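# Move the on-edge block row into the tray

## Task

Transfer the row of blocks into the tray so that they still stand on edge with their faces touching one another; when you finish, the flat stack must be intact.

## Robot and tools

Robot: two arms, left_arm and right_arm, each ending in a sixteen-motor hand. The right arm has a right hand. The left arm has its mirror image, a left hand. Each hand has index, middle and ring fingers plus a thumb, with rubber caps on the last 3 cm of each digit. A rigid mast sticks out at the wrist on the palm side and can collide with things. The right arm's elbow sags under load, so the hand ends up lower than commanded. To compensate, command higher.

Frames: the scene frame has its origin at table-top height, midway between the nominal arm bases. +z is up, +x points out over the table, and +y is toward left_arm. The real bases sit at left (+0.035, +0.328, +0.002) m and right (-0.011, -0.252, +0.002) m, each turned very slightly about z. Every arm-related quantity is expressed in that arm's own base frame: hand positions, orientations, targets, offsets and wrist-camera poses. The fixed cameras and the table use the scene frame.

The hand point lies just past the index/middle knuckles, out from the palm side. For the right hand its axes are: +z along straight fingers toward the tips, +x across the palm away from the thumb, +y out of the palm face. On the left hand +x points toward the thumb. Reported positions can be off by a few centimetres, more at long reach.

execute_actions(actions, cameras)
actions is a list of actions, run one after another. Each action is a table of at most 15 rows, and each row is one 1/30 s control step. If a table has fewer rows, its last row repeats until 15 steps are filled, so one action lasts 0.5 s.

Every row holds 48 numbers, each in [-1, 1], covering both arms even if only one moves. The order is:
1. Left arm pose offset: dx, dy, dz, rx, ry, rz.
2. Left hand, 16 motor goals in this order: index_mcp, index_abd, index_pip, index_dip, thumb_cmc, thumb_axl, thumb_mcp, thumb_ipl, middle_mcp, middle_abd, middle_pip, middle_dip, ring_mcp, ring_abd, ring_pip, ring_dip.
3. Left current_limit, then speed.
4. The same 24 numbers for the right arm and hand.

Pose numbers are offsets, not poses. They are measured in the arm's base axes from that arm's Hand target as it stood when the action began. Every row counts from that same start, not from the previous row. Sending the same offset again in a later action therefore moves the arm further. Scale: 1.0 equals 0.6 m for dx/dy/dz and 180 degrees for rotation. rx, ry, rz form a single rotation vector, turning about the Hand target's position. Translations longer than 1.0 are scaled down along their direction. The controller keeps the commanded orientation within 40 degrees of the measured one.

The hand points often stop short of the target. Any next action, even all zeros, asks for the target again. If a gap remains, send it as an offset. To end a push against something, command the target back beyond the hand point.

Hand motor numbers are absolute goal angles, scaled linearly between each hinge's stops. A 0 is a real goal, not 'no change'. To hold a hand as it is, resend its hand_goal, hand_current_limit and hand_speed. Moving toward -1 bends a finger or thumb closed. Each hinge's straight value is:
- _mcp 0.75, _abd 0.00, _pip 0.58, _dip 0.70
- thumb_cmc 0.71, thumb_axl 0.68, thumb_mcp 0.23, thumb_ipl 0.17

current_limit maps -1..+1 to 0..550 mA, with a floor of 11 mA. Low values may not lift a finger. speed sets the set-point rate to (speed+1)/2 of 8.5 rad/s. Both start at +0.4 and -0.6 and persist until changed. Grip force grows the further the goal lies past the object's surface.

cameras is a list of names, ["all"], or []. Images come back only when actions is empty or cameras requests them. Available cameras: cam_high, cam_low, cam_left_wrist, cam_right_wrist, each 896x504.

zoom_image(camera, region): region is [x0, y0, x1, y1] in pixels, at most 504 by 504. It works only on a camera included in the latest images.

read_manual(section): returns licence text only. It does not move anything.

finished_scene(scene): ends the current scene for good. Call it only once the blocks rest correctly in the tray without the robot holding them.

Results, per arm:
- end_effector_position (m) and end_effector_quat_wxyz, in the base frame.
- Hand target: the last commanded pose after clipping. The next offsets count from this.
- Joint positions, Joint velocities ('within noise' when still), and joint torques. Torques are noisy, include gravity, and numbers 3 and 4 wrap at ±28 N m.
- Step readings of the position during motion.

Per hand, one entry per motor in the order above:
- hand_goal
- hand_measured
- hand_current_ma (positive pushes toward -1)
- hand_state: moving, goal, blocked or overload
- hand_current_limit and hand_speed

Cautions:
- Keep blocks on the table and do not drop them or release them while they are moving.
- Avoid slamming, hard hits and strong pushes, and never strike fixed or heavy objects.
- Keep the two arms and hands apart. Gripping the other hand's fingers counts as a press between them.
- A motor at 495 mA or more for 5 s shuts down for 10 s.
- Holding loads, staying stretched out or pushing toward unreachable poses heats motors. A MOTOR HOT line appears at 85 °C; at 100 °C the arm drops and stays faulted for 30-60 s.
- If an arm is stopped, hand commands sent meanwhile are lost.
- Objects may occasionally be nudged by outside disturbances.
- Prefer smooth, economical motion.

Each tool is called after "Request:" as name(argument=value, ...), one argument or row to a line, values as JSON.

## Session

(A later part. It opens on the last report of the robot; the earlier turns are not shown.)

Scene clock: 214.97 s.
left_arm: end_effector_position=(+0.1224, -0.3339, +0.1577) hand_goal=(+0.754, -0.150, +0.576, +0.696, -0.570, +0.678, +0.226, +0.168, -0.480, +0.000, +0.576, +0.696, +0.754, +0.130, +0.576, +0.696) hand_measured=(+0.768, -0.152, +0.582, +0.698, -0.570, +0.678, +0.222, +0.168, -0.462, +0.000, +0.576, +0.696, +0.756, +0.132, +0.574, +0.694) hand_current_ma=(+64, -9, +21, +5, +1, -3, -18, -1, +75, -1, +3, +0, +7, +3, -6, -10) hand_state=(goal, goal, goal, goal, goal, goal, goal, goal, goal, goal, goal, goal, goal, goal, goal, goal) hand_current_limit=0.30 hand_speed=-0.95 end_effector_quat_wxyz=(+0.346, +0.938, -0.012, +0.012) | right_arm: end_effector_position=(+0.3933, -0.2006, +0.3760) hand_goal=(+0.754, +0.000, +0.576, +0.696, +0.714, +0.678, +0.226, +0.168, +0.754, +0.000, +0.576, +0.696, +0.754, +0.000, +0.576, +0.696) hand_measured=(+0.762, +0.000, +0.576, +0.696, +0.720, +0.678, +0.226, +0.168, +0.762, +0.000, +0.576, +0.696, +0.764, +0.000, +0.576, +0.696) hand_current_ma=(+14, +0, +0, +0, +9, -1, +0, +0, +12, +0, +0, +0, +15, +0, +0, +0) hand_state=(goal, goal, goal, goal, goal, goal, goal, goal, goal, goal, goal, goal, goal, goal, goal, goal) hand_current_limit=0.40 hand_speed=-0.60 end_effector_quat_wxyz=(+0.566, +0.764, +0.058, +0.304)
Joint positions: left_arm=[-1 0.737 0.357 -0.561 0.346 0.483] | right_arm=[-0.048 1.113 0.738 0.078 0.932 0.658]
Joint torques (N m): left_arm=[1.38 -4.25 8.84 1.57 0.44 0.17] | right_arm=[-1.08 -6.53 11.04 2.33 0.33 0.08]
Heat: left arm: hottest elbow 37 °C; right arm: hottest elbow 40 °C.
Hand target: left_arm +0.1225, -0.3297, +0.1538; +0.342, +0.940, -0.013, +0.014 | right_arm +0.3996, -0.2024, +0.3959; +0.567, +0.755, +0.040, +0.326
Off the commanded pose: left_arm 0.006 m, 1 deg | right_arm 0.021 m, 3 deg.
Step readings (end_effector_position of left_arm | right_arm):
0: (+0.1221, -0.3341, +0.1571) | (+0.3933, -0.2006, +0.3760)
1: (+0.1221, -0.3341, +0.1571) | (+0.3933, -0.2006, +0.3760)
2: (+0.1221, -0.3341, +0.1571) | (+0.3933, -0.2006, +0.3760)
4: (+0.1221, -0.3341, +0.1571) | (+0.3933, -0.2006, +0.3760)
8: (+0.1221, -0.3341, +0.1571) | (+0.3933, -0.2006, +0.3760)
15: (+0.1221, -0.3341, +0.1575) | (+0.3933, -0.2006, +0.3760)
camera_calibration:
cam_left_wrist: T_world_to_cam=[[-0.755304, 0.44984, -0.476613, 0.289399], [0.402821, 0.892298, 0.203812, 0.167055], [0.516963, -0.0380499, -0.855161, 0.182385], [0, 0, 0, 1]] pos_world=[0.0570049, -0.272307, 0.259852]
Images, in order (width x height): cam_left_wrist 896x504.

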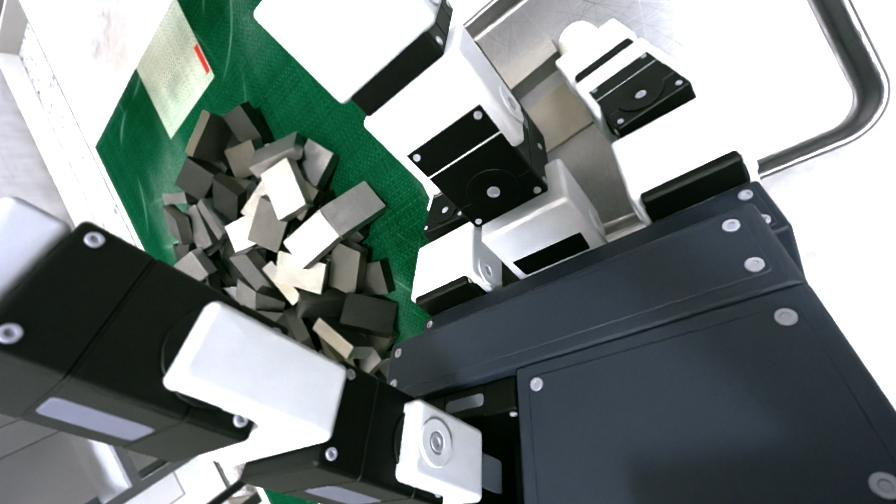

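Request:
execute_actions(
  actions=[
    [[0,0,0,0,0,0,0.754,-0.12,0.576,0.696,-0.57,0.678,0.226,0.168,-0.48,0,0.576,0.696,0.754,0.10,0.576,0.696,0.3,-0.95,0,0,0,0,0,0,0.754,0,0.576,0.696,0.714,0.678,0.226,0.168,0.754,0,0.576,0.696,0.754,0,0.576,0.696,0.4,-0.6]],
    [[0,-0.008,0.045,-0.008,0,0,0.754,-0.09,0.576,0.696,-0.57,0.678,0.226,0.168,-0.48,0,0.576,0.696,0.754,0.08,0.576,0.696,0.3,-0.95,0,0,0,0,0,0,0.754,0,0.576,0.696,0.714,0.678,0.226,0.168,0.754,0,0.576,0.696,0.754,0,0.576,0.696,0.4,-0.6]],
  ],
  cameras=["cam_left_wrist"],
)

Request:
zoom_image(
  camera="cam_left_wrist",
  region=[490, 30, 620, 160],
)

Scene clock: 216.37 s.
left_arm: end_effector_position=(+0.1175, -0.3268, +0.1578) hand_goal=(+0.754, -0.090, +0.576, +0.696, -0.570, +0.678, +0.226, +0.168, -0.480, +0.000, +0.576, +0.696, +0.754, +0.080, +0.576, +0.696) hand_measured=(+0.768, -0.094, +0.582, +0.698, -0.570, +0.678, +0.222, +0.168, -0.462, +0.000, +0.576, +0.696, +0.756, +0.084, +0.574, +0.694) hand_current_ma=(+59, -10, +20, +5, +1, -3, -18, -1, +75, -1, +3, +0, +10, +10, -4, -10) hand_state=(goal, goal, goal, goal, goal, goal, goal, goal, goal, goal, goal, goal, goal, goal, goal, goal) hand_current_limit=0.30 hand_speed=-0.95 end_effector_quat_wxyz=(+0.339, +0.941, -0.010, +0.006) | right_arm: end_effector_position=(+0.3933, -0.2006, +0.3760) hand_goal=(+0.754, +0.000, +0.576, +0.696, +0.714, +0.678, +0.226, +0.168, +0.754, +0.000, +0.576, +0.696, +0.754, +0.000, +0.576, +0.696) hand_measured=(+0.762, +0.000, +0.576, +0.696, +0.720, +0.678, +0.226, +0.168, +0.762, +0.000, +0.576, +0.696, +0.764, +0.000, +0.576, +0.696) hand_current_ma=(+14, +0, +0, +0, +9, -1, +0, +0, +12, +0, +0, +0, +15, +0, +0, +0) hand_state=(goal, goal, goal, goal, goal, goal, goal, goal, goal, goal, goal, goal, goal, goal, goal, goal) hand_current_limit=0.40 hand_speed=-0.60 end_effector_quat_wxyz=(+0.566, +0.764, +0.058, +0.304)
Joint positions: left_arm=[-0.999 0.703 0.357 -0.616 0.349 0.483] | right_arm=[-0.048 1.113 0.738 0.078 0.932 0.658]
Joint torques (N m): left_arm=[0.97 -3.9 12.64 1.4 0.61 0.02] | right_arm=[-1.03 -6.53 11.07 2.29 0.33 0.09]
Heat: left arm: hottest elbow 37 °C; right arm: hottest elbow 40 °C.
Hand target: left_arm +0.1226, -0.3345, +0.1808; +0.353, +0.935, -0.012, +0.014 | right_arm +0.3996, -0.2024, +0.3959; +0.567, +0.755, +0.040, +0.326
Off the commanded pose: left_arm 0.025 m, 2 deg | right_arm 0.021 m, 3 deg.
Step readings (end_effector_position of left_arm | right_arm):
0: (+0.1224, -0.3339, +0.1577) | (+0.3933, -0.2006, +0.3760)
1: (+0.1224, -0.3339, +0.1577) | (+0.3933, -0.2006, +0.3760)
2: (+0.1224, -0.3339, +0.1577) | (+0.3933, -0.2006, +0.3760)
4: (+0.1224, -0.3339, +0.1577) | (+0.3933, -0.2006, +0.3760)
8: (+0.1225, -0.3339, +0.1577) | (+0.3933, -0.2006, +0.3760)
15: (+0.1225, -0.3339, +0.1577) | (+0.3933, -0.2006, +0.3760)
16: (+0.1225, -0.3338, +0.1578) | (+0.3933, -0.2006, +0.3760)
17: (+0.1221, -0.3332, +0.1573) | (+0.3933, -0.2006, +0.3760)
19: (+0.1209, -0.3313, +0.1569) | (+0.3933, -0.2006, +0.3760)
23: (+0.1186, -0.3284, +0.1586) | (+0.3933, -0.2006, +0.3760)
30: (+0.1176, -0.3270, +0.1581) | (+0.3933, -0.2006, +0.3760)
camera_calibration:
cam_left_wrist: T_world_to_cam=[[-0.760749, 0.458159, -0.45973, 0.283247], [0.406565, 0.888516, 0.212707, 0.159617], [0.505931, -0.0250935, -0.862209, 0.191932], [0, 0, 0, 1]] pos_world=[0.0534816, -0.266778, 0.261751]
Images, in order (width x height): cam_left_wrist 896x504.

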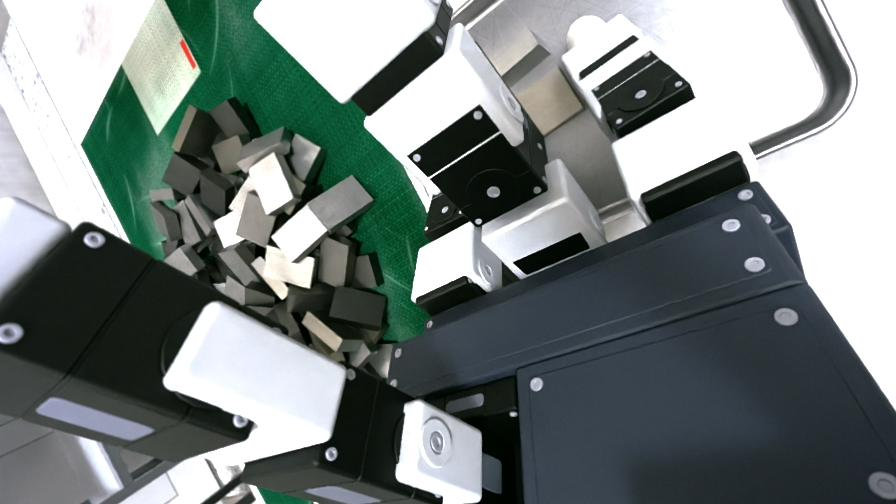

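Scaled by 3.877.

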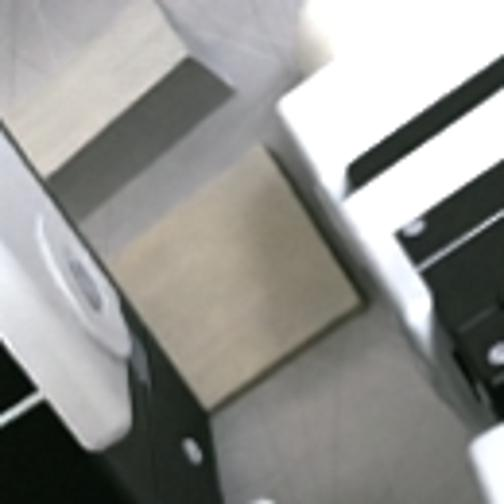

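Request:
execute_actions(
  actions=[
    [[0,-0.005,0.04,0,0,0,0.754,-0.09,0.576,0.696,-0.57,0.678,0.226,0.168,-0.48,0,0.576,0.696,0.754,0.08,0.576,0.696,0.3,-0.9,0,0,0,0,0,0,0.754,0,0.576,0.696,0.714,0.678,0.226,0.168,0.754,0,0.576,0.696,0.754,0,0.576,0.696,0.4,-0.6]],
    [[0,-0.02,0.03,0.04,0,0,0.754,-0.09,0.576,0.696,-0.57,0.678,0.226,0.168,-0.48,0,0.576,0.696,0.754,0.08,0.576,0.696,0.3,-0.9,0,0,0,0,0,0,0.754,0,0.576,0.696,0.714,0.678,0.226,0.168,0.754,0,0.576,0.696,0.754,0,0.576,0.696,0.4,-0.6]],
  ],
  cameras=["cam_left_wrist"],
)

Request:
zoom_image(
  camera="cam_left_wrist",
  region=[460, 0, 620, 140],
)

Scene clock: 218.40 s.
left_arm: end_effector_position=(+0.1184, -0.3390, +0.1993) hand_goal=(+0.754, -0.090, +0.576, +0.696, -0.570, +0.678, +0.226, +0.168, -0.480, +0.000, +0.576, +0.696, +0.754, +0.080, +0.576, +0.696) hand_measured=(+0.764, -0.092, +0.580, +0.698, -0.570, +0.678, +0.222, +0.168, -0.462, +0.000, +0.576, +0.696, +0.758, +0.082, +0.576, +0.694) hand_current_ma=(+44, -8, +17, +5, +1, -3, -18, -1, +75, -1, +3, +0, +14, +9, -3, -10) hand_state=(goal, goal, goal, goal, goal, goal, goal, goal, goal, goal, goal, goal, goal, goal, goal, goal) hand_current_limit=0.30 hand_speed=-0.90 end_effector_quat_wxyz=(+0.282, +0.959, -0.014, +0.008) | right_arm: end_effector_position=(+0.3933, -0.2006, +0.3760) hand_goal=(+0.754, +0.000, +0.576, +0.696, +0.714, +0.678, +0.226, +0.168, +0.754, +0.000, +0.576, +0.696, +0.754, +0.000, +0.576, +0.696) hand_measured=(+0.762, +0.000, +0.576, +0.696, +0.720, +0.678, +0.226, +0.168, +0.762, +0.000, +0.576, +0.696, +0.764, +0.000, +0.576, +0.696) hand_current_ma=(+14, +0, +0, +0, +9, -1, +0, +0, +12, +0, +0, +0, +15, +0, +0, +0) hand_state=(goal, goal, goal, goal, goal, goal, goal, goal, goal, goal, goal, goal, goal, goal, goal, goal) hand_current_limit=0.40 hand_speed=-0.60 end_effector_quat_wxyz=(+0.566, +0.764, +0.058, +0.304)
Joint positions: left_arm=[-1.057 0.737 0.547 -0.867 0.263 0.474] | right_arm=[-0.048 1.113 0.738 0.078 0.932 0.658]
Joint torques (N m): left_arm=[0.26 -3.49 13.63 1.36 0.33 -0.11] | right_arm=[-0.97 -6.42 11.06 2.29 0.33 0.09]
Heat: left arm: hottest elbow 38 °C; right arm: hottest elbow 41 °C.
Hand target: left_arm +0.1225, -0.3495, +0.2229; +0.294, +0.956, -0.013, +0.013 | right_arm +0.3996, -0.2024, +0.3959; +0.567, +0.755, +0.040, +0.326
Off the commanded pose: left_arm 0.026 m, 2 deg | right_arm 0.021 m, 3 deg.
Step readings (end_effector_position of left_arm | right_arm):
0: (+0.1175, -0.3268, +0.1578) | (+0.3933, -0.2006, +0.3760)
1: (+0.1174, -0.3267, +0.1576) | (+0.3933, -0.2006, +0.3760)
2: (+0.1171, -0.3261, +0.1574) | (+0.3933, -0.2006, +0.3760)
4: (+0.1161, -0.3246, +0.1579) | (+0.3933, -0.2006, +0.3760)
8: (+0.1164, -0.3251, +0.1674) | (+0.3933, -0.2006, +0.3760)
15: (+0.1179, -0.3274, +0.1769) | (+0.3933, -0.2006, +0.3760)
16: (+0.1180, -0.3270, +0.1766) | (+0.3933, -0.2006, +0.3760)
17: (+0.1182, -0.3261, +0.1756) | (+0.3933, -0.2006, +0.3760)
19: (+0.1181, -0.3255, +0.1765) | (+0.3933, -0.2006, +0.3760)
23: (+0.1167, -0.3344, +0.1937) | (+0.3933, -0.2006, +0.3760)
30: (+0.1186, -0.3396, +0.2028) | (+0.3933, -0.2006, +0.3760)
camera_calibration:
cam_left_wrist: T_world_to_cam=[[-0.755375, 0.513438, -0.407173, 0.31622], [0.408727, 0.854838, 0.319678, 0.12831], [0.512202, 0.0750544, -0.855579, 0.258734], [0, 0, 0, 1]] pos_world=[0.0538967, -0.291463, 0.309106]
Images, in order (width x height): cam_left_wrist 896x504.

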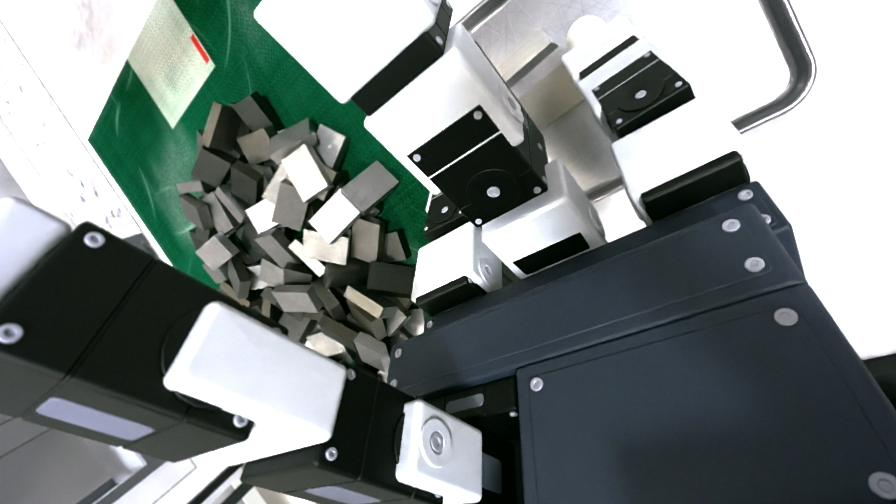

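Scaled by 3.150.

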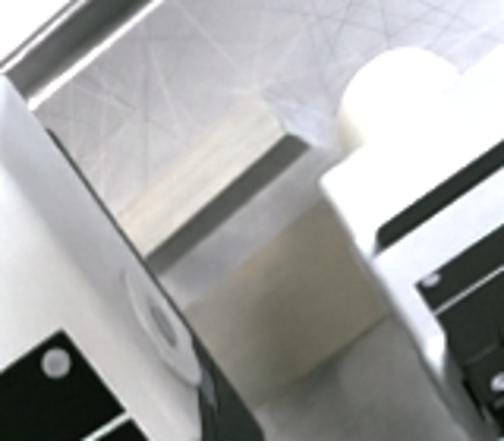

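Request:
execute_actions(
  actions=[
    [[0,-0.021,-0.015,0.0556,0,0,0.754,-0.12,0.576,0.696,-0.57,0.678,0.226,0.168,-0.48,0,0.576,0.696,0.754,0.11,0.576,0.696,0.3,-0.9,0,0,0,0,0,0,0.754,0,0.576,0.696,0.714,0.678,0.226,0.168,0.754,0,0.576,0.696,0.754,0,0.576,0.696,0.4,-0.6]],
    [[-0.001,-0.021,-0.015,0.0556,0,0,0.754,-0.12,0.576,0.696,-0.57,0.678,0.226,0.168,-0.48,0,0.576,0.696,0.754,0.11,0.576,0.696,0.3,-0.9,0,0,0,0,0,0,0.754,0,0.576,0.696,0.714,0.678,0.226,0.168,0.754,0,0.576,0.696,0.754,0,0.576,0.696,0.4,-0.6]],
    [[-0.001,-0.021,-0.018,0.0556,0,0,0.754,-0.12,0.576,0.696,-0.57,0.678,0.226,0.168,-0.48,0,0.576,0.696,0.754,0.11,0.576,0.696,0.3,-0.9,0,0,0,0,0,0,0.754,0,0.576,0.696,0.714,0.678,0.226,0.168,0.754,0,0.576,0.696,0.754,0,0.576,0.696,0.4,-0.6]],
    [[-0.001,-0.021,-0.018,0.022,0,0,0.754,-0.12,0.576,0.696,-0.57,0.678,0.226,0.168,-0.48,0,0.576,0.696,0.754,0.11,0.576,0.696,0.3,-0.9,0,0,0,0,0,0,0.754,0,0.576,0.696,0.714,0.678,0.226,0.168,0.754,0,0.576,0.696,0.754,0,0.576,0.696,0.4,-0.6]],
  ],
  cameras=["cam_left_wrist"],
)

Request:
zoom_image(
  camera="cam_left_wrist",
  region=[460, 0, 620, 140],
)

Scene clock: 221.30 s.
left_arm: end_effector_position=(+0.1168, -0.3843, +0.1647) hand_goal=(+0.754, -0.120, +0.576, +0.696, -0.570, +0.678, +0.226, +0.168, -0.480, +0.000, +0.576, +0.696, +0.754, +0.110, +0.576, +0.696) hand_measured=(+0.754, -0.116, +0.578, +0.698, -0.570, +0.678, +0.222, +0.168, -0.462, +0.000, +0.576, +0.696, +0.754, +0.106, +0.576, +0.694) hand_current_ma=(+2, +11, +8, +5, +1, -3, -18, -1, +75, -1, +3, +0, +2, -13, -3, -10) hand_state=(goal, goal, goal, goal, goal, goal, goal, goal, goal, goal, goal, goal, goal, goal, goal, goal) hand_current_limit=0.30 hand_speed=-0.90 end_effector_quat_wxyz=(-0.012, +1.000, -0.020, +0.002) | right_arm: end_effector_position=(+0.3933, -0.2006, +0.3760) hand_goal=(+0.754, +0.000, +0.576, +0.696, +0.714, +0.678, +0.226, +0.168, +0.754, +0.000, +0.576, +0.696, +0.754, +0.000, +0.576, +0.696) hand_measured=(+0.762, +0.000, +0.576, +0.696, +0.720, +0.678, +0.226, +0.168, +0.762, +0.000, +0.576, +0.696, +0.764, +0.000, +0.576, +0.696) hand_current_ma=(+14, +0, +0, +0, +9, -1, +0, +0, +12, +0, +0, +0, +15, +0, +0, +0) hand_state=(goal, goal, goal, goal, goal, goal, goal, goal, goal, goal, goal, goal, goal, goal, goal, goal) hand_current_limit=0.40 hand_speed=-0.60 end_effector_quat_wxyz=(+0.566, +0.764, +0.058, +0.304)
Joint positions: left_arm=[-1.26 1.203 0.954 -1.343 -0.012 0.351] | right_arm=[-0.048 1.113 0.738 0.078 0.932 0.658]
Joint torques (N m): left_arm=[0.21 -9.05 12.62 0.13 -0.02 -0.07] | right_arm=[-1.08 -6.48 11.06 2.29 0.33 0.08]
Heat: left arm: hottest elbow 38 °C; right arm: hottest elbow 41 °C.
Hand target: left_arm +0.1207, -0.3999, +0.1833; +0.002, +1.000, -0.017, +0.009 | right_arm +0.3996, -0.2024, +0.3959; +0.567, +0.755, +0.040, +0.326
Off the commanded pose: left_arm 0.025 m, 2 deg | right_arm 0.021 m, 3 deg.
Step readings (end_effector_position of left_arm | right_arm):
0: (+0.1184, -0.3390, +0.1993) | (+0.3933, -0.2006, +0.3760)
1: (+0.1187, -0.3389, +0.1990) | (+0.3933, -0.2006, +0.3760)
2: (+0.1196, -0.3382, +0.1973) | (+0.3933, -0.2006, +0.3760)
4: (+0.1205, -0.3389, +0.1929) | (+0.3933, -0.2006, +0.3760)
8: (+0.1177, -0.3484, +0.1891) | (+0.3933, -0.2006, +0.3760)
15: (+0.1175, -0.3496, +0.1898) | (+0.3933, -0.2006, +0.3760)
16: (+0.1178, -0.3492, +0.1895) | (+0.3933, -0.2006, +0.3760)
17: (+0.1185, -0.3482, +0.1884) | (+0.3933, -0.2006, +0.3760)
19: (+0.1196, -0.3492, +0.1858) | (+0.3933, -0.2006, +0.3760)
23: (+0.1178, -0.3610, +0.1839) | (+0.3933, -0.2006, +0.3760)
30: (+0.1170, -0.3611, +0.1823) | (+0.3933, -0.2006, +0.3760)
31: (+0.1172, -0.3606, +0.1821) | (+0.3933, -0.2006, +0.3760)
32: (+0.1178, -0.3595, +0.1816) | (+0.3933, -0.2006, +0.3760)
34: (+0.1191, -0.3606, +0.1801) | (+0.3933, -0.2006, +0.3760)
38: (+0.1179, -0.3738, +0.1770) | (+0.3933, -0.2006, +0.3760)
45: (+0.1165, -0.3725, +0.1729) | (+0.3933, -0.2006, +0.3760)
46: (+0.1166, -0.3721, +0.1730) | (+0.3933, -0.2006, +0.3760)
47: (+0.1168, -0.3721, +0.1730) | (+0.3933, -0.2006, +0.3760)
49: (+0.1178, -0.3746, +0.1729) | (+0.3933, -0.2006, +0.3760)
53: (+0.1176, -0.3846, +0.1688) | (+0.3933, -0.2006, +0.3760)
60: (+0.1166, -0.3841, +0.1641) | (+0.3933, -0.2006, +0.3760)
camera_calibration:
cam_left_wrist: T_world_to_cam=[[-0.749267, 0.660559, -0.0475459, 0.320842], [0.414764, 0.524009, 0.743898, -0.0190093], [0.516303, 0.537658, -0.666599, 0.379569], [0, 0, 0, 1]] pos_world=[0.0523086, -0.406053, 0.282416]
Images, in order (width x height): cam_left_wrist 896x504.

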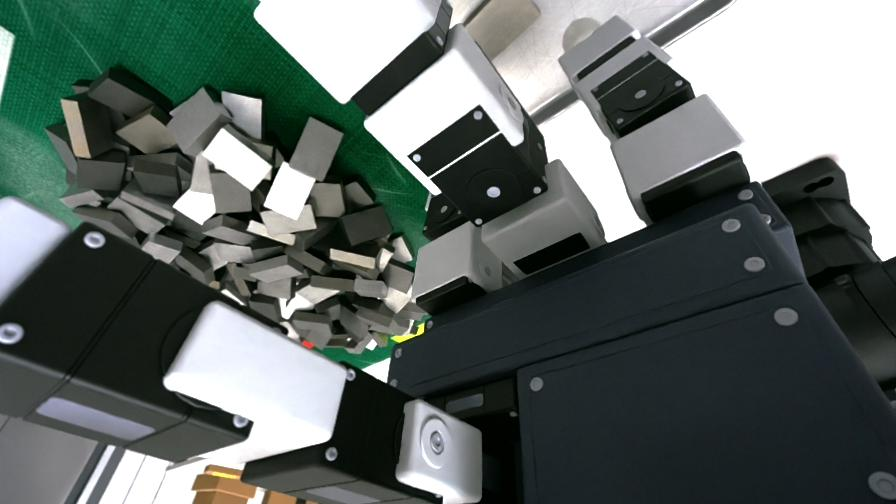

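Scaled by 3.150.

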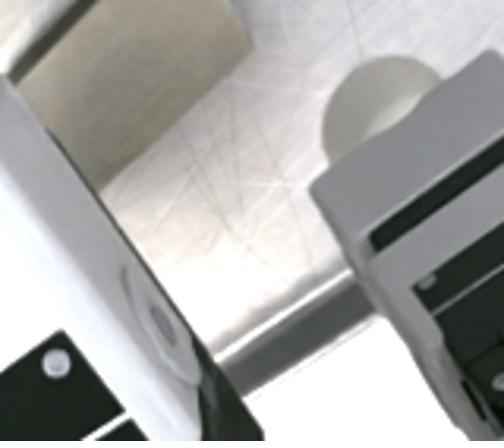

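Request:
execute_actions(
  actions=[
    [[0.0,-0.001,-0.08,0,0,0,0.754,-0.12,0.576,0.696,-0.57,0.678,0.226,0.168,-0.48,0,0.576,0.696,0.754,0.11,0.576,0.696,0.3,-0.9,0,0,0,0,0,0,0.754,0,0.576,0.696,0.714,0.678,0.226,0.168,0.754,0,0.576,0.696,0.754,0,0.576,0.696,0.4,-0.6]],
  ],
  cameras=["cam_left_wrist"],
)

Request:
zoom_image(
  camera="cam_left_wrist",
  region=[460, 0, 620, 140],
)

Scene clock: 222.37 s.
left_arm: end_effector_position=(+0.1220, -0.3996, +0.1420) hand_goal=(+0.754, -0.120, +0.576, +0.696, -0.570, +0.678, +0.226, +0.168, -0.480, +0.000, +0.576, +0.696, +0.754, +0.110, +0.576, +0.696) hand_measured=(+0.754, -0.116, +0.578, +0.698, -0.570, +0.678, +0.222, +0.168, -0.462, +0.000, +0.576, +0.696, +0.754, +0.106, +0.576, +0.694) hand_current_ma=(+0, +11, +8, +5, +1, -3, -18, -1, +75, -1, +3, +0, +0, -13, -3, -10) hand_state=(goal, goal, goal, goal, goal, goal, goal, goal, goal, goal, goal, goal, goal, goal, goal, goal) hand_current_limit=0.30 hand_speed=-0.90 end_effector_quat_wxyz=(+0.006, +1.000, -0.020, +0.009) | right_arm: end_effector_position=(+0.3933, -0.2006, +0.3760) hand_goal=(+0.754, +0.000, +0.576, +0.696, +0.714, +0.678, +0.226, +0.168, +0.754, +0.000, +0.576, +0.696, +0.754, +0.000, +0.576, +0.696) hand_measured=(+0.762, +0.000, +0.576, +0.696, +0.720, +0.678, +0.226, +0.168, +0.762, +0.000, +0.576, +0.696, +0.764, +0.000, +0.576, +0.696) hand_current_ma=(+14, +0, +0, +0, +9, -1, +0, +0, +12, +0, +0, +0, +15, +0, +0, +0) hand_state=(goal, goal, goal, goal, goal, goal, goal, goal, goal, goal, goal, goal, goal, goal, goal, goal) hand_current_limit=0.40 hand_speed=-0.60 end_effector_quat_wxyz=(+0.566, +0.764, +0.058, +0.304)
Joint positions: left_arm=[-1.26 1.243 0.916 -1.226 -0.013 0.35] | right_arm=[-0.048 1.113 0.738 0.078 0.932 0.658]
Joint torques (N m): left_arm=[0.32 -9.41 8.08 1.1 0 -0.13] | right_arm=[-1.03 -6.48 11.07 2.3 0.34 0.09]
Heat: left arm: hottest elbow 38 °C; right arm: hottest elbow 41 °C.
Hand target: left_arm +0.1207, -0.4005, +0.1353; +0.002, +1.000, -0.017, +0.009 | right_arm +0.3996, -0.2024, +0.3959; +0.567, +0.755, +0.040, +0.326
Off the commanded pose: left_arm 0.007 m, 1 deg | right_arm 0.021 m, 3 deg.
Step readings (end_effector_position of left_arm | right_arm):
0: (+0.1169, -0.3843, +0.1648) | (+0.3933, -0.2006, +0.3760)
1: (+0.1169, -0.3844, +0.1649) | (+0.3933, -0.2006, +0.3760)
2: (+0.1173, -0.3856, +0.1651) | (+0.3933, -0.2006, +0.3760)
4: (+0.1196, -0.3929, +0.1655) | (+0.3933, -0.2006, +0.3760)
8: (+0.1221, -0.4004, +0.1558) | (+0.3933, -0.2006, +0.3760)
15: (+0.1216, -0.3985, +0.1416) | (+0.3933, -0.2006, +0.3760)
camera_calibration:
cam_left_wrist: T_world_to_cam=[[-0.749223, 0.657359, -0.0809023, 0.337155], [0.404971, 0.551334, 0.729403, 0.0179403], [0.524084, 0.513722, -0.679283, 0.361233], [0, 0, 0, 1]] pos_world=[0.056022, -0.417096, 0.259571]
Images, in order (width x height): cam_left_wrist 896x504.

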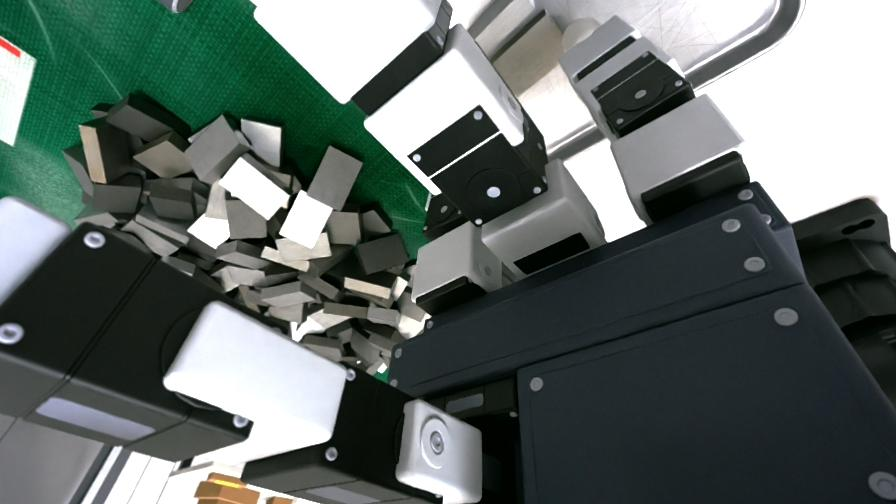

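Scaled by 3.150.

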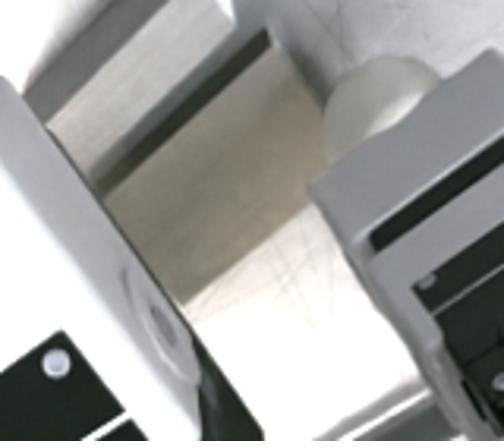

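Request:
execute_actions(
  actions=[
    [[-0.0015,-0.005,-0.03,0,0.0057,0,0.754,-0.12,0.576,0.696,-0.57,0.678,0.226,0.168,-0.48,0,0.576,0.696,0.754,0.11,0.576,0.696,0.3,-0.9,0,0,0,0,0,0,0.754,0,0.576,0.696,0.714,0.678,0.226,0.168,0.754,0,0.576,0.696,0.754,0,0.576,0.696,0.4,-0.6]],
  ],
  cameras=["cam_left_wrist"],
)

Request:
zoom_image(
  camera="cam_left_wrist",
  region=[460, 0, 620, 140],
)

Scene clock: 223.73 s.
left_arm: end_effector_position=(+0.1209, -0.4035, +0.1251) hand_goal=(+0.754, -0.120, +0.576, +0.696, -0.570, +0.678, +0.226, +0.168, -0.480, +0.000, +0.576, +0.696, +0.754, +0.110, +0.576, +0.696) hand_measured=(+0.754, -0.116, +0.578, +0.698, -0.570, +0.678, +0.222, +0.168, -0.462, +0.000, +0.576, +0.696, +0.754, +0.106, +0.576, +0.694) hand_current_ma=(+0, +11, +8, +5, +1, -3, -18, -1, +75, -1, +3, +0, +0, -13, -3, -10) hand_state=(goal, goal, goal, goal, goal, goal, goal, goal, goal, goal, goal, goal, goal, goal, goal, goal) hand_current_limit=0.30 hand_speed=-0.90 end_effector_quat_wxyz=(+0.007, +1.000, -0.020, +0.003) | right_arm: end_effector_position=(+0.3933, -0.2006, +0.3760) hand_goal=(+0.754, +0.000, +0.576, +0.696, +0.714, +0.678, +0.226, +0.168, +0.754, +0.000, +0.576, +0.696, +0.754, +0.000, +0.576, +0.696) hand_measured=(+0.762, +0.000, +0.576, +0.696, +0.720, +0.678, +0.226, +0.168, +0.762, +0.000, +0.576, +0.696, +0.764, +0.000, +0.576, +0.696) hand_current_ma=(+14, +0, +0, +0, +9, -1, +0, +0, +12, +0, +0, +0, +15, +0, +0, +0) hand_state=(goal, goal, goal, goal, goal, goal, goal, goal, goal, goal, goal, goal, goal, goal, goal, goal) hand_current_limit=0.40 hand_speed=-0.60 end_effector_quat_wxyz=(+0.566, +0.764, +0.058, +0.304)
Joint positions: left_arm=[-1.26 1.271 0.893 -1.178 -0.001 0.35] | right_arm=[-0.048 1.113 0.738 0.078 0.932 0.658]
Joint torques (N m): left_arm=[0.5 -9.41 7.82 0.95 0.21 -0.09] | right_arm=[-1.08 -6.53 11.06 2.29 0.33 0.09]
Heat: left arm: hottest elbow 38 °C; right arm: hottest elbow 41 °C.
Hand target: left_arm +0.1198, -0.4035, +0.1174; +0.002, +1.000, -0.017, +0.000 | right_arm +0.3996, -0.2024, +0.3959; +0.567, +0.755, +0.040, +0.326
Off the commanded pose: left_arm 0.008 m, 1 deg | right_arm 0.021 m, 3 deg.
Step readings (end_effector_position of left_arm | right_arm):
0: (+0.1220, -0.3996, +0.1420) | (+0.3933, -0.2006, +0.3760)
1: (+0.1220, -0.3996, +0.1420) | (+0.3933, -0.2006, +0.3760)
2: (+0.1220, -0.4002, +0.1419) | (+0.3933, -0.2006, +0.3760)
4: (+0.1218, -0.4025, +0.1401) | (+0.3933, -0.2006, +0.3760)
8: (+0.1212, -0.4034, +0.1311) | (+0.3933, -0.2006, +0.3760)
15: (+0.1208, -0.4031, +0.1250) | (+0.3933, -0.2006, +0.3760)
camera_calibration:
cam_left_wrist: T_world_to_cam=[[-0.750087, 0.657392, -0.0721555, 0.336588], [0.414386, 0.552219, 0.723422, 0.0327588], [0.515417, 0.512729, -0.686626, 0.353867], [0, 0, 0, 1]] pos_world=[0.0565064, -0.420798, 0.243562]
Images, in order (width x height): cam_left_wrist 896x504.

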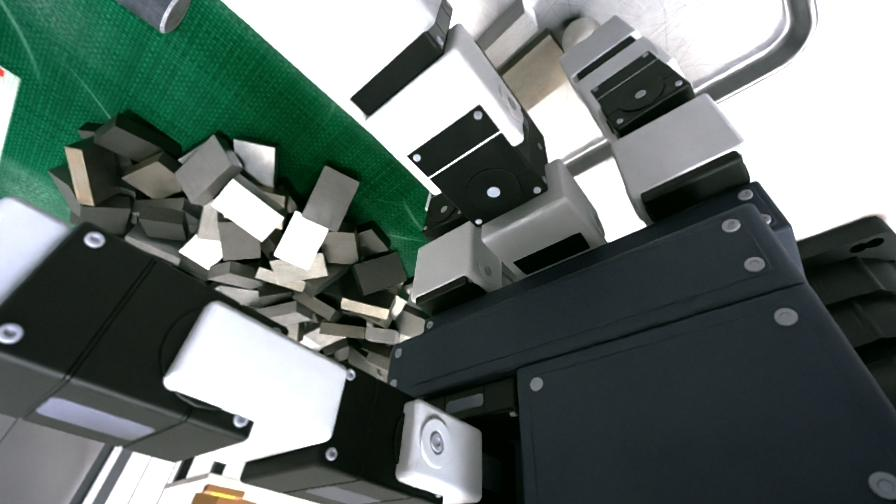

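Scaled by 3.150.

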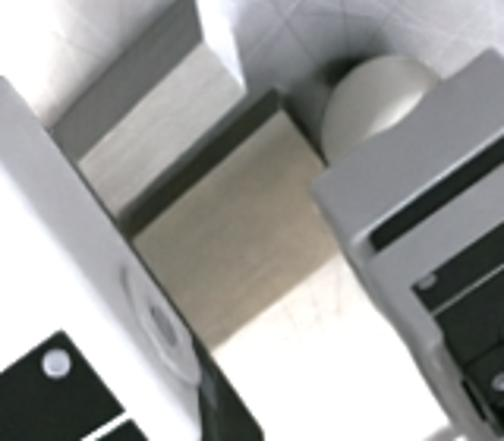

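Request:
execute_actions(
  actions=[
    [[-0.0005,0.0,-0.0125,0,0.001,0,0.754,-0.12,0.576,0.696,-0.57,0.678,0.226,0.168,-0.48,0,0.576,0.696,0.754,0.11,0.576,0.696,0.3,-0.9,0,0,0,0,0,0,0.754,0,0.576,0.696,0.714,0.678,0.226,0.168,0.754,0,0.576,0.696,0.754,0,0.576,0.696,0.4,-0.6]],
  ],
  cameras=["cam_left_wrist"],
)

Request:
zoom_image(
  camera="cam_left_wrist",
  region=[460, 0, 620, 140],
)

Scene clock: 224.80 s.
left_arm: end_effector_position=(+0.1205, -0.4044, +0.1205) hand_goal=(+0.754, -0.120, +0.576, +0.696, -0.570, +0.678, +0.226, +0.168, -0.480, +0.000, +0.576, +0.696, +0.754, +0.110, +0.576, +0.696) hand_measured=(+0.754, -0.116, +0.578, +0.698, -0.570, +0.678, +0.222, +0.168, -0.462, +0.000, +0.576, +0.696, +0.754, +0.110, +0.576, +0.694) hand_current_ma=(+0, +11, +8, +5, +1, -3, -18, -1, +75, -1, +3, +0, +0, -2, -2, -6) hand_state=(goal, goal, goal, goal, goal, goal, goal, goal, goal, goal, goal, goal, goal, goal, goal, goal) hand_current_limit=0.30 hand_speed=-0.90 end_effector_quat_wxyz=(+0.009, +1.000, -0.020, +0.001) | right_arm: end_effector_position=(+0.3933, -0.2006, +0.3760) hand_goal=(+0.754, +0.000, +0.576, +0.696, +0.714, +0.678, +0.226, +0.168, +0.754, +0.000, +0.576, +0.696, +0.754, +0.000, +0.576, +0.696) hand_measured=(+0.762, +0.000, +0.576, +0.696, +0.720, +0.678, +0.226, +0.168, +0.762, +0.000, +0.576, +0.696, +0.764, +0.000, +0.576, +0.696) hand_current_ma=(+14, +0, +0, +0, +9, -1, +0, +0, +12, +0, +0, +0, +15, +0, +0, +0) hand_state=(goal, goal, goal, goal, goal, goal, goal, goal, goal, goal, goal, goal, goal, goal, goal, goal) hand_current_limit=0.40 hand_speed=-0.60 end_effector_quat_wxyz=(+0.566, +0.764, +0.058, +0.304)
Joint positions: left_arm=[-1.26 1.276 0.883 -1.159 0.004 0.35] | right_arm=[-0.048 1.113 0.738 0.078 0.932 0.658]
Joint torques (N m): left_arm=[0.5 -8.88 7.53 1.14 0.16 -0.06] | right_arm=[-1.08 -6.48 11.07 2.3 0.33 0.08]
Heat: left arm: hottest elbow 38 °C; right arm: hottest elbow 41 °C.
Hand target: left_arm +0.1195, -0.4036, +0.1100; +0.002, +1.000, -0.017, -0.002 | right_arm +0.3996, -0.2024, +0.3959; +0.567, +0.755, +0.040, +0.326
Off the commanded pose: left_arm 0.011 m, 1 deg | right_arm 0.021 m, 3 deg.
Step readings (end_effector_position of left_arm | right_arm):
0: (+0.1209, -0.4035, +0.1251) | (+0.3933, -0.2006, +0.3760)
1: (+0.1210, -0.4036, +0.1251) | (+0.3933, -0.2006, +0.3760)
2: (+0.1210, -0.4038, +0.1251) | (+0.3933, -0.2006, +0.3760)
4: (+0.1210, -0.4048, +0.1247) | (+0.3933, -0.2006, +0.3760)
8: (+0.1208, -0.4044, +0.1215) | (+0.3933, -0.2006, +0.3760)
15: (+0.1205, -0.4044, +0.1205) | (+0.3933, -0.2006, +0.3760)
camera_calibration:
cam_left_wrist: T_world_to_cam=[[-0.750245, 0.657053, -0.0735818, 0.336599], [0.416359, 0.555976, 0.7194, 0.0386185], [0.513593, 0.50909, -0.690688, 0.350763], [0, 0, 0, 1]] pos_world=[0.0563031, -0.421204, 0.239254]
Images, in order (width x height): cam_left_wrist 896x504.

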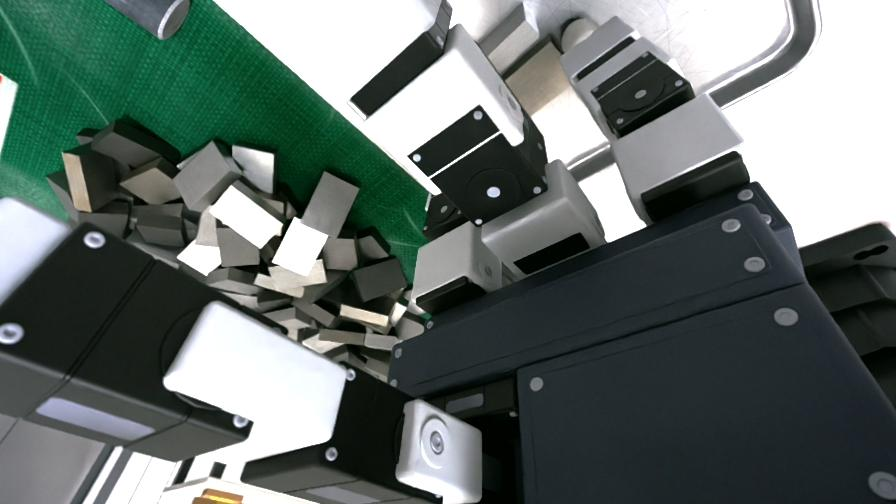

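Scaled by 3.150.

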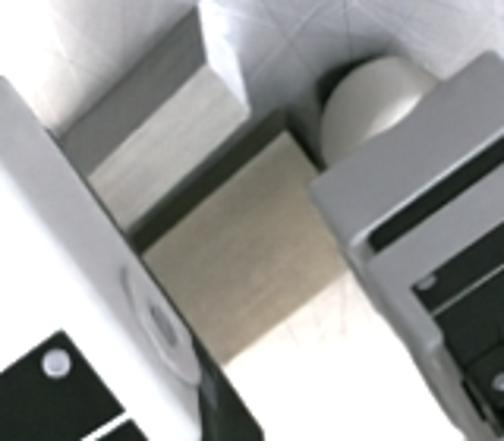

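Request:
execute_actions(
  actions=[
    [[0,-0.006,0.002,-0.002,0,0,0.754,-0.12,0.576,0.696,-0.57,0.678,0.226,0.168,-0.48,0,0.576,0.696,0.754,0.11,0.576,0.696,0.3,-0.9,0,0,0,0,0,0,0.754,0,0.576,0.696,0.714,0.678,0.226,0.168,0.754,0,0.576,0.696,0.754,0,0.576,0.696,0.4,-0.6]],
  ],
  cameras=["cam_left_wrist"],
)

Request:
zoom_image(
  camera="cam_left_wrist",
  region=[460, 0, 620, 140],
)

Scene clock: 226.13 s.
left_arm: end_effector_position=(+0.1205, -0.4052, +0.1206) hand_goal=(+0.754, -0.120, +0.576, +0.696, -0.570, +0.678, +0.226, +0.168, -0.480, +0.000, +0.576, +0.696, +0.754, +0.110, +0.576, +0.696) hand_measured=(+0.754, -0.116, +0.578, +0.698, -0.570, +0.678, +0.222, +0.168, -0.462, +0.000, +0.576, +0.696, +0.758, +0.110, +0.578, +0.696) hand_current_ma=(+0, +11, +8, +5, +1, -3, -18, -1, +75, -1, +3, +0, +14, -2, +7, +1) hand_state=(goal, goal, goal, goal, goal, goal, goal, goal, goal, goal, goal, goal, goal, goal, goal, goal) hand_current_limit=0.30 hand_speed=-0.90 end_effector_quat_wxyz=(+0.011, +1.000, -0.020, +0.001) | right_arm: end_effector_position=(+0.3933, -0.2006, +0.3760) hand_goal=(+0.754, +0.000, +0.576, +0.696, +0.714, +0.678, +0.226, +0.168, +0.754, +0.000, +0.576, +0.696, +0.754, +0.000, +0.576, +0.696) hand_measured=(+0.762, +0.000, +0.576, +0.696, +0.720, +0.678, +0.226, +0.168, +0.762, +0.000, +0.576, +0.696, +0.764, +0.000, +0.576, +0.696) hand_current_ma=(+14, +0, +0, +0, +9, -1, +0, +0, +12, +0, +0, +0, +15, +0, +0, +0) hand_state=(goal, goal, goal, goal, goal, goal, goal, goal, goal, goal, goal, goal, goal, goal, goal, goal) hand_current_limit=0.40 hand_speed=-0.60 end_effector_quat_wxyz=(+0.566, +0.764, +0.058, +0.304)
Joint positions: left_arm=[-1.26 1.277 0.883 -1.156 0.005 0.35] | right_arm=[-0.048 1.113 0.738 0.078 0.932 0.658]
Joint torques (N m): left_arm=[0.26 -8.94 8.03 1.28 0.18 -0.09] | right_arm=[-1.03 -6.48 11.06 2.29 0.34 0.09]
Heat: left arm: hottest elbow 38 °C; right arm: hottest elbow 41 °C.
Hand target: left_arm +0.1195, -0.4072, +0.1111; +0.005, +1.000, -0.017, -0.002 | right_arm +0.3996, -0.2024, +0.3959; +0.567, +0.755, +0.040, +0.326
Off the commanded pose: left_arm 0.010 m, 1 deg | right_arm 0.021 m, 3 deg.
Step readings (end_effector_position of left_arm | right_arm):
0: (+0.1205, -0.4044, +0.1205) | (+0.3933, -0.2006, +0.3760)
1: (+0.1205, -0.4044, +0.1205) | (+0.3933, -0.2006, +0.3760)
2: (+0.1205, -0.4044, +0.1205) | (+0.3933, -0.2006, +0.3760)
4: (+0.1205, -0.4047, +0.1206) | (+0.3933, -0.2006, +0.3760)
8: (+0.1205, -0.4051, +0.1206) | (+0.3933, -0.2006, +0.3760)
15: (+0.1205, -0.4052, +0.1206) | (+0.3933, -0.2006, +0.3760)
camera_calibration:
cam_left_wrist: T_world_to_cam=[[-0.750225, 0.656877, -0.0753317, 0.337298], [0.416534, 0.558035, 0.717702, 0.0399249], [0.51348, 0.50706, -0.692264, 0.350581], [0, 0, 0, 1]] pos_world=[0.056403, -0.421608, 0.239449]
Images, in order (width x height): cam_left_wrist 896x504.

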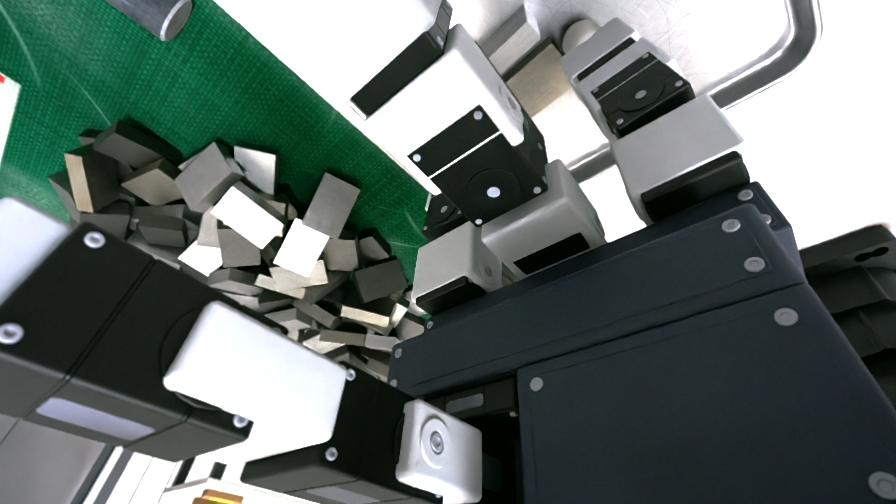

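Scaled by 3.150.

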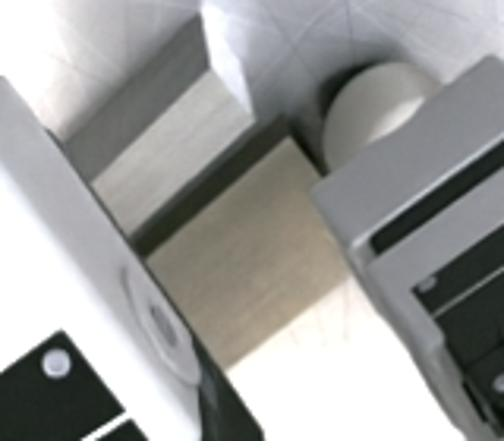

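Request:
execute_actions(
  actions=[
    [[0,-0.006,0.006,0,0,0,0.754,-0.12,0.576,0.696,-0.57,0.678,0.226,0.168,-0.48,0,0.576,0.696,0.754,0.11,0.576,0.696,0.3,-0.9,0,0,0,0,0,0,0.754,0,0.576,0.696,0.714,0.678,0.226,0.168,0.754,0,0.576,0.696,0.754,0,0.576,0.696,0.4,-0.6]],
  ],
  cameras=["cam_left_wrist"],
)

Request:
zoom_image(
  camera="cam_left_wrist",
  region=[460, 0, 620, 140],
)

Scene clock: 227.17 s.
left_arm: end_effector_position=(+0.1204, -0.4052, +0.1202) hand_goal=(+0.754, -0.120, +0.576, +0.696, -0.570, +0.678, +0.226, +0.168, -0.480, +0.000, +0.576, +0.696, +0.754, +0.110, +0.576, +0.696) hand_measured=(+0.754, -0.116, +0.578, +0.698, -0.570, +0.678, +0.222, +0.168, -0.462, +0.000, +0.576, +0.696, +0.758, +0.114, +0.578, +0.696) hand_current_ma=(+0, +11, +8, +5, +1, -3, -18, -1, +75, -1, +3, +0, +17, +11, +9, +2) hand_state=(goal, goal, goal, goal, goal, goal, goal, goal, goal, goal, goal, goal, goal, goal, goal, goal) hand_current_limit=0.30 hand_speed=-0.90 end_effector_quat_wxyz=(+0.010, +1.000, -0.020, +0.001) | right_arm: end_effector_position=(+0.3933, -0.2006, +0.3760) hand_goal=(+0.754, +0.000, +0.576, +0.696, +0.714, +0.678, +0.226, +0.168, +0.754, +0.000, +0.576, +0.696, +0.754, +0.000, +0.576, +0.696) hand_measured=(+0.762, +0.000, +0.576, +0.696, +0.720, +0.678, +0.226, +0.168, +0.762, +0.000, +0.576, +0.696, +0.764, +0.000, +0.576, +0.696) hand_current_ma=(+14, +0, +0, +0, +9, -1, +0, +0, +12, +0, +0, +0, +15, +0, +0, +0) hand_state=(goal, goal, goal, goal, goal, goal, goal, goal, goal, goal, goal, goal, goal, goal, goal, goal) hand_current_limit=0.40 hand_speed=-0.60 end_effector_quat_wxyz=(+0.566, +0.764, +0.058, +0.304)
Joint positions: left_arm=[-1.26 1.278 0.883 -1.156 0.006 0.35] | right_arm=[-0.048 1.113 0.738 0.078 0.932 0.658]
Joint torques (N m): left_arm=[-0.09 -8.41 9.09 0.83 0.18 -0.11] | right_arm=[-0.97 -6.48 11.04 2.3 0.33 0.09]
Heat: left arm: hottest elbow 38 °C; right arm: hottest elbow 41 °C.
Hand target: left_arm +0.1196, -0.4108, +0.1147; +0.006, +1.000, -0.017, -0.002 | right_arm +0.3996, -0.2024, +0.3959; +0.567, +0.755, +0.040, +0.326
Off the commanded pose: left_arm 0.008 m, 1 deg | right_arm 0.021 m, 3 deg.
Step readings (end_effector_position of left_arm | right_arm):
0: (+0.1205, -0.4052, +0.1206) | (+0.3933, -0.2006, +0.3760)
1: (+0.1205, -0.4052, +0.1206) | (+0.3933, -0.2006, +0.3760)
2: (+0.1205, -0.4052, +0.1206) | (+0.3933, -0.2006, +0.3760)
4: (+0.1204, -0.4052, +0.1203) | (+0.3933, -0.2006, +0.3760)
8: (+0.1204, -0.4052, +0.1202) | (+0.3933, -0.2006, +0.3760)
15: (+0.1204, -0.4052, +0.1202) | (+0.3933, -0.2006, +0.3760)
camera_calibration:
cam_left_wrist: T_world_to_cam=[[-0.75057, 0.656647, -0.0738822, 0.336982], [0.417168, 0.557587, 0.717682, 0.040006], [0.51246, 0.50785, -0.692441, 0.350737], [0, 0, 0, 1]] pos_world=[0.0565009, -0.421707, 0.23905]
Images, in order (width x height): cam_left_wrist 896x504.

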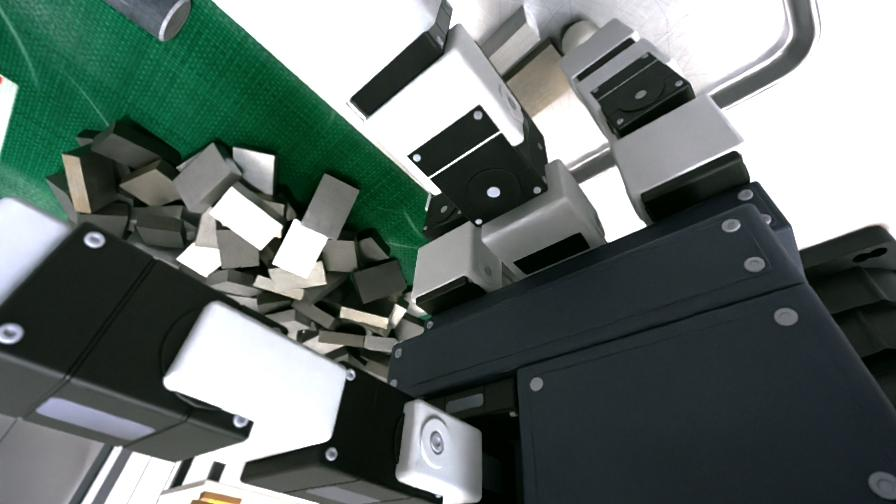

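Scaled by 3.150.

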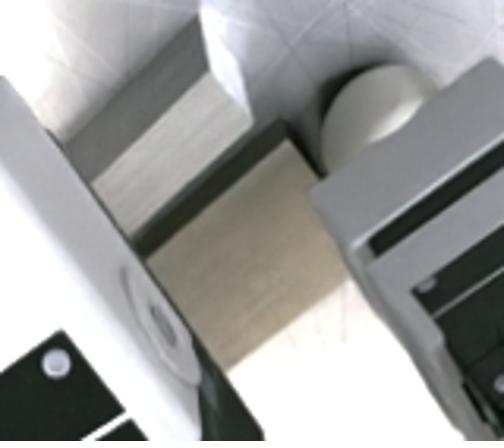

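Request:
execute_actions(
  actions=[
    [[0.001,-0.008,0.01,0,0,0,0.754,-0.12,0.576,0.696,-0.57,0.678,0.226,0.168,-0.48,0,0.576,0.696,0.754,0.11,0.576,0.696,0.3,-0.9,0,0,0,0,0,0,0.754,0,0.576,0.696,0.714,0.678,0.226,0.168,0.754,0,0.576,0.696,0.754,0,0.576,0.696,0.4,-0.6]],
  ],
  cameras=["cam_left_wrist"],
)

Request:
zoom_image(
  camera="cam_left_wrist",
  region=[460, 0, 620, 140],
)

Scene clock: 228.13 s.
left_arm: end_effector_position=(+0.1199, -0.4050, +0.1194) hand_goal=(+0.754, -0.120, +0.576, +0.696, -0.570, +0.678, +0.226, +0.168, -0.480, +0.000, +0.576, +0.696, +0.754, +0.110, +0.576, +0.696) hand_measured=(+0.754, -0.116, +0.578, +0.698, -0.570, +0.678, +0.222, +0.168, -0.462, +0.000, +0.576, +0.696, +0.758, +0.120, +0.578, +0.696) hand_current_ma=(+0, +11, +5, +5, +1, -3, -18, -1, +75, -1, +3, +0, +16, +35, +10, +2) hand_state=(goal, goal, goal, goal, goal, goal, goal, goal, goal, goal, goal, goal, goal, goal, goal, goal) hand_current_limit=0.30 hand_speed=-0.90 end_effector_quat_wxyz=(+0.009, +1.000, -0.019, +0.000) | right_arm: end_effector_position=(+0.3933, -0.2006, +0.3760) hand_goal=(+0.754, +0.000, +0.576, +0.696, +0.714, +0.678, +0.226, +0.168, +0.754, +0.000, +0.576, +0.696, +0.754, +0.000, +0.576, +0.696) hand_measured=(+0.762, +0.000, +0.576, +0.696, +0.720, +0.678, +0.226, +0.168, +0.762, +0.000, +0.576, +0.696, +0.764, +0.000, +0.576, +0.696) hand_current_ma=(+14, +0, +0, +0, +9, -1, +0, +0, +12, +0, +0, +0, +15, +0, +0, +0) hand_state=(goal, goal, goal, goal, goal, goal, goal, goal, goal, goal, goal, goal, goal, goal, goal, goal) hand_current_limit=0.40 hand_speed=-0.60 end_effector_quat_wxyz=(+0.566, +0.764, +0.058, +0.304)
Joint positions: left_arm=[-1.262 1.279 0.883 -1.158 0.006 0.347] | right_arm=[-0.048 1.113 0.738 0.078 0.932 0.658]
Joint torques (N m): left_arm=[-0.03 -8.12 10.74 0.24 0.14 -0.09] | right_arm=[-1.03 -6.48 11.06 2.29 0.33 0.09]
Heat: left arm: hottest elbow 38 °C; right arm: hottest elbow 41 °C.
Hand target: left_arm +0.1201, -0.4156, +0.1206; +0.005, +1.000, -0.017, -0.002 | right_arm +0.3996, -0.2024, +0.3959; +0.567, +0.755, +0.040, +0.326
Off the commanded pose: left_arm 0.011 m, 0 deg | right_arm 0.021 m, 3 deg.
Step readings (end_effector_position of left_arm | right_arm):
0: (+0.1204, -0.4052, +0.1202) | (+0.3933, -0.2006, +0.3760)
1: (+0.1204, -0.4052, +0.1202) | (+0.3933, -0.2006, +0.3760)
2: (+0.1204, -0.4052, +0.1200) | (+0.3933, -0.2006, +0.3760)
4: (+0.1202, -0.4053, +0.1197) | (+0.3933, -0.2006, +0.3760)
8: (+0.1200, -0.4051, +0.1196) | (+0.3933, -0.2006, +0.3760)
15: (+0.1199, -0.4050, +0.1194) | (+0.3933, -0.2006, +0.3760)
camera_calibration:
cam_left_wrist: T_world_to_cam=[[-0.751698, 0.655663, -0.0711065, 0.335808], [0.417199, 0.556248, 0.718702, 0.0400294], [0.51078, 0.510581, -0.691672, 0.351676], [0, 0, 0, 1]] pos_world=[0.0560972, -0.422002, 0.238353]
Images, in order (width x height): cam_left_wrist 896x504.

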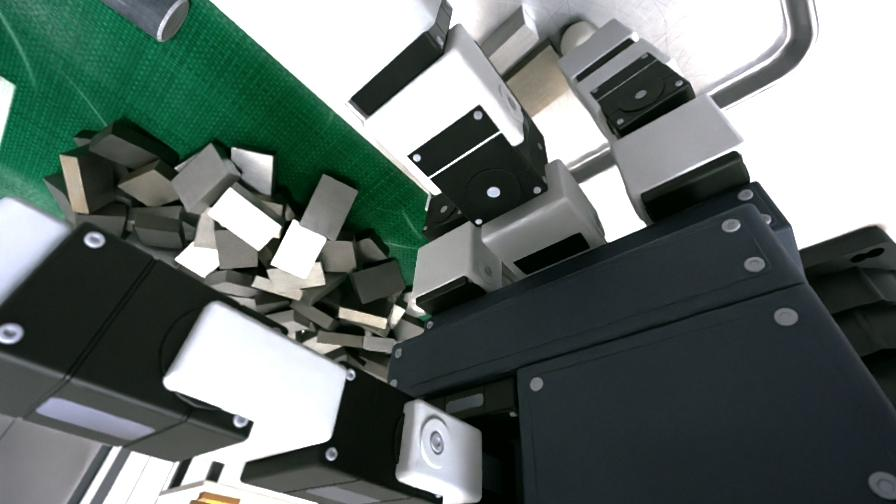

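Scaled by 3.150.

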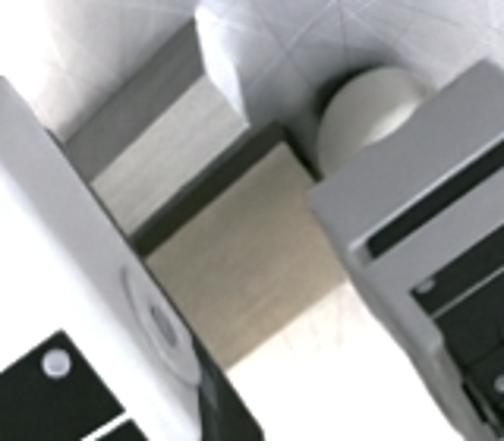

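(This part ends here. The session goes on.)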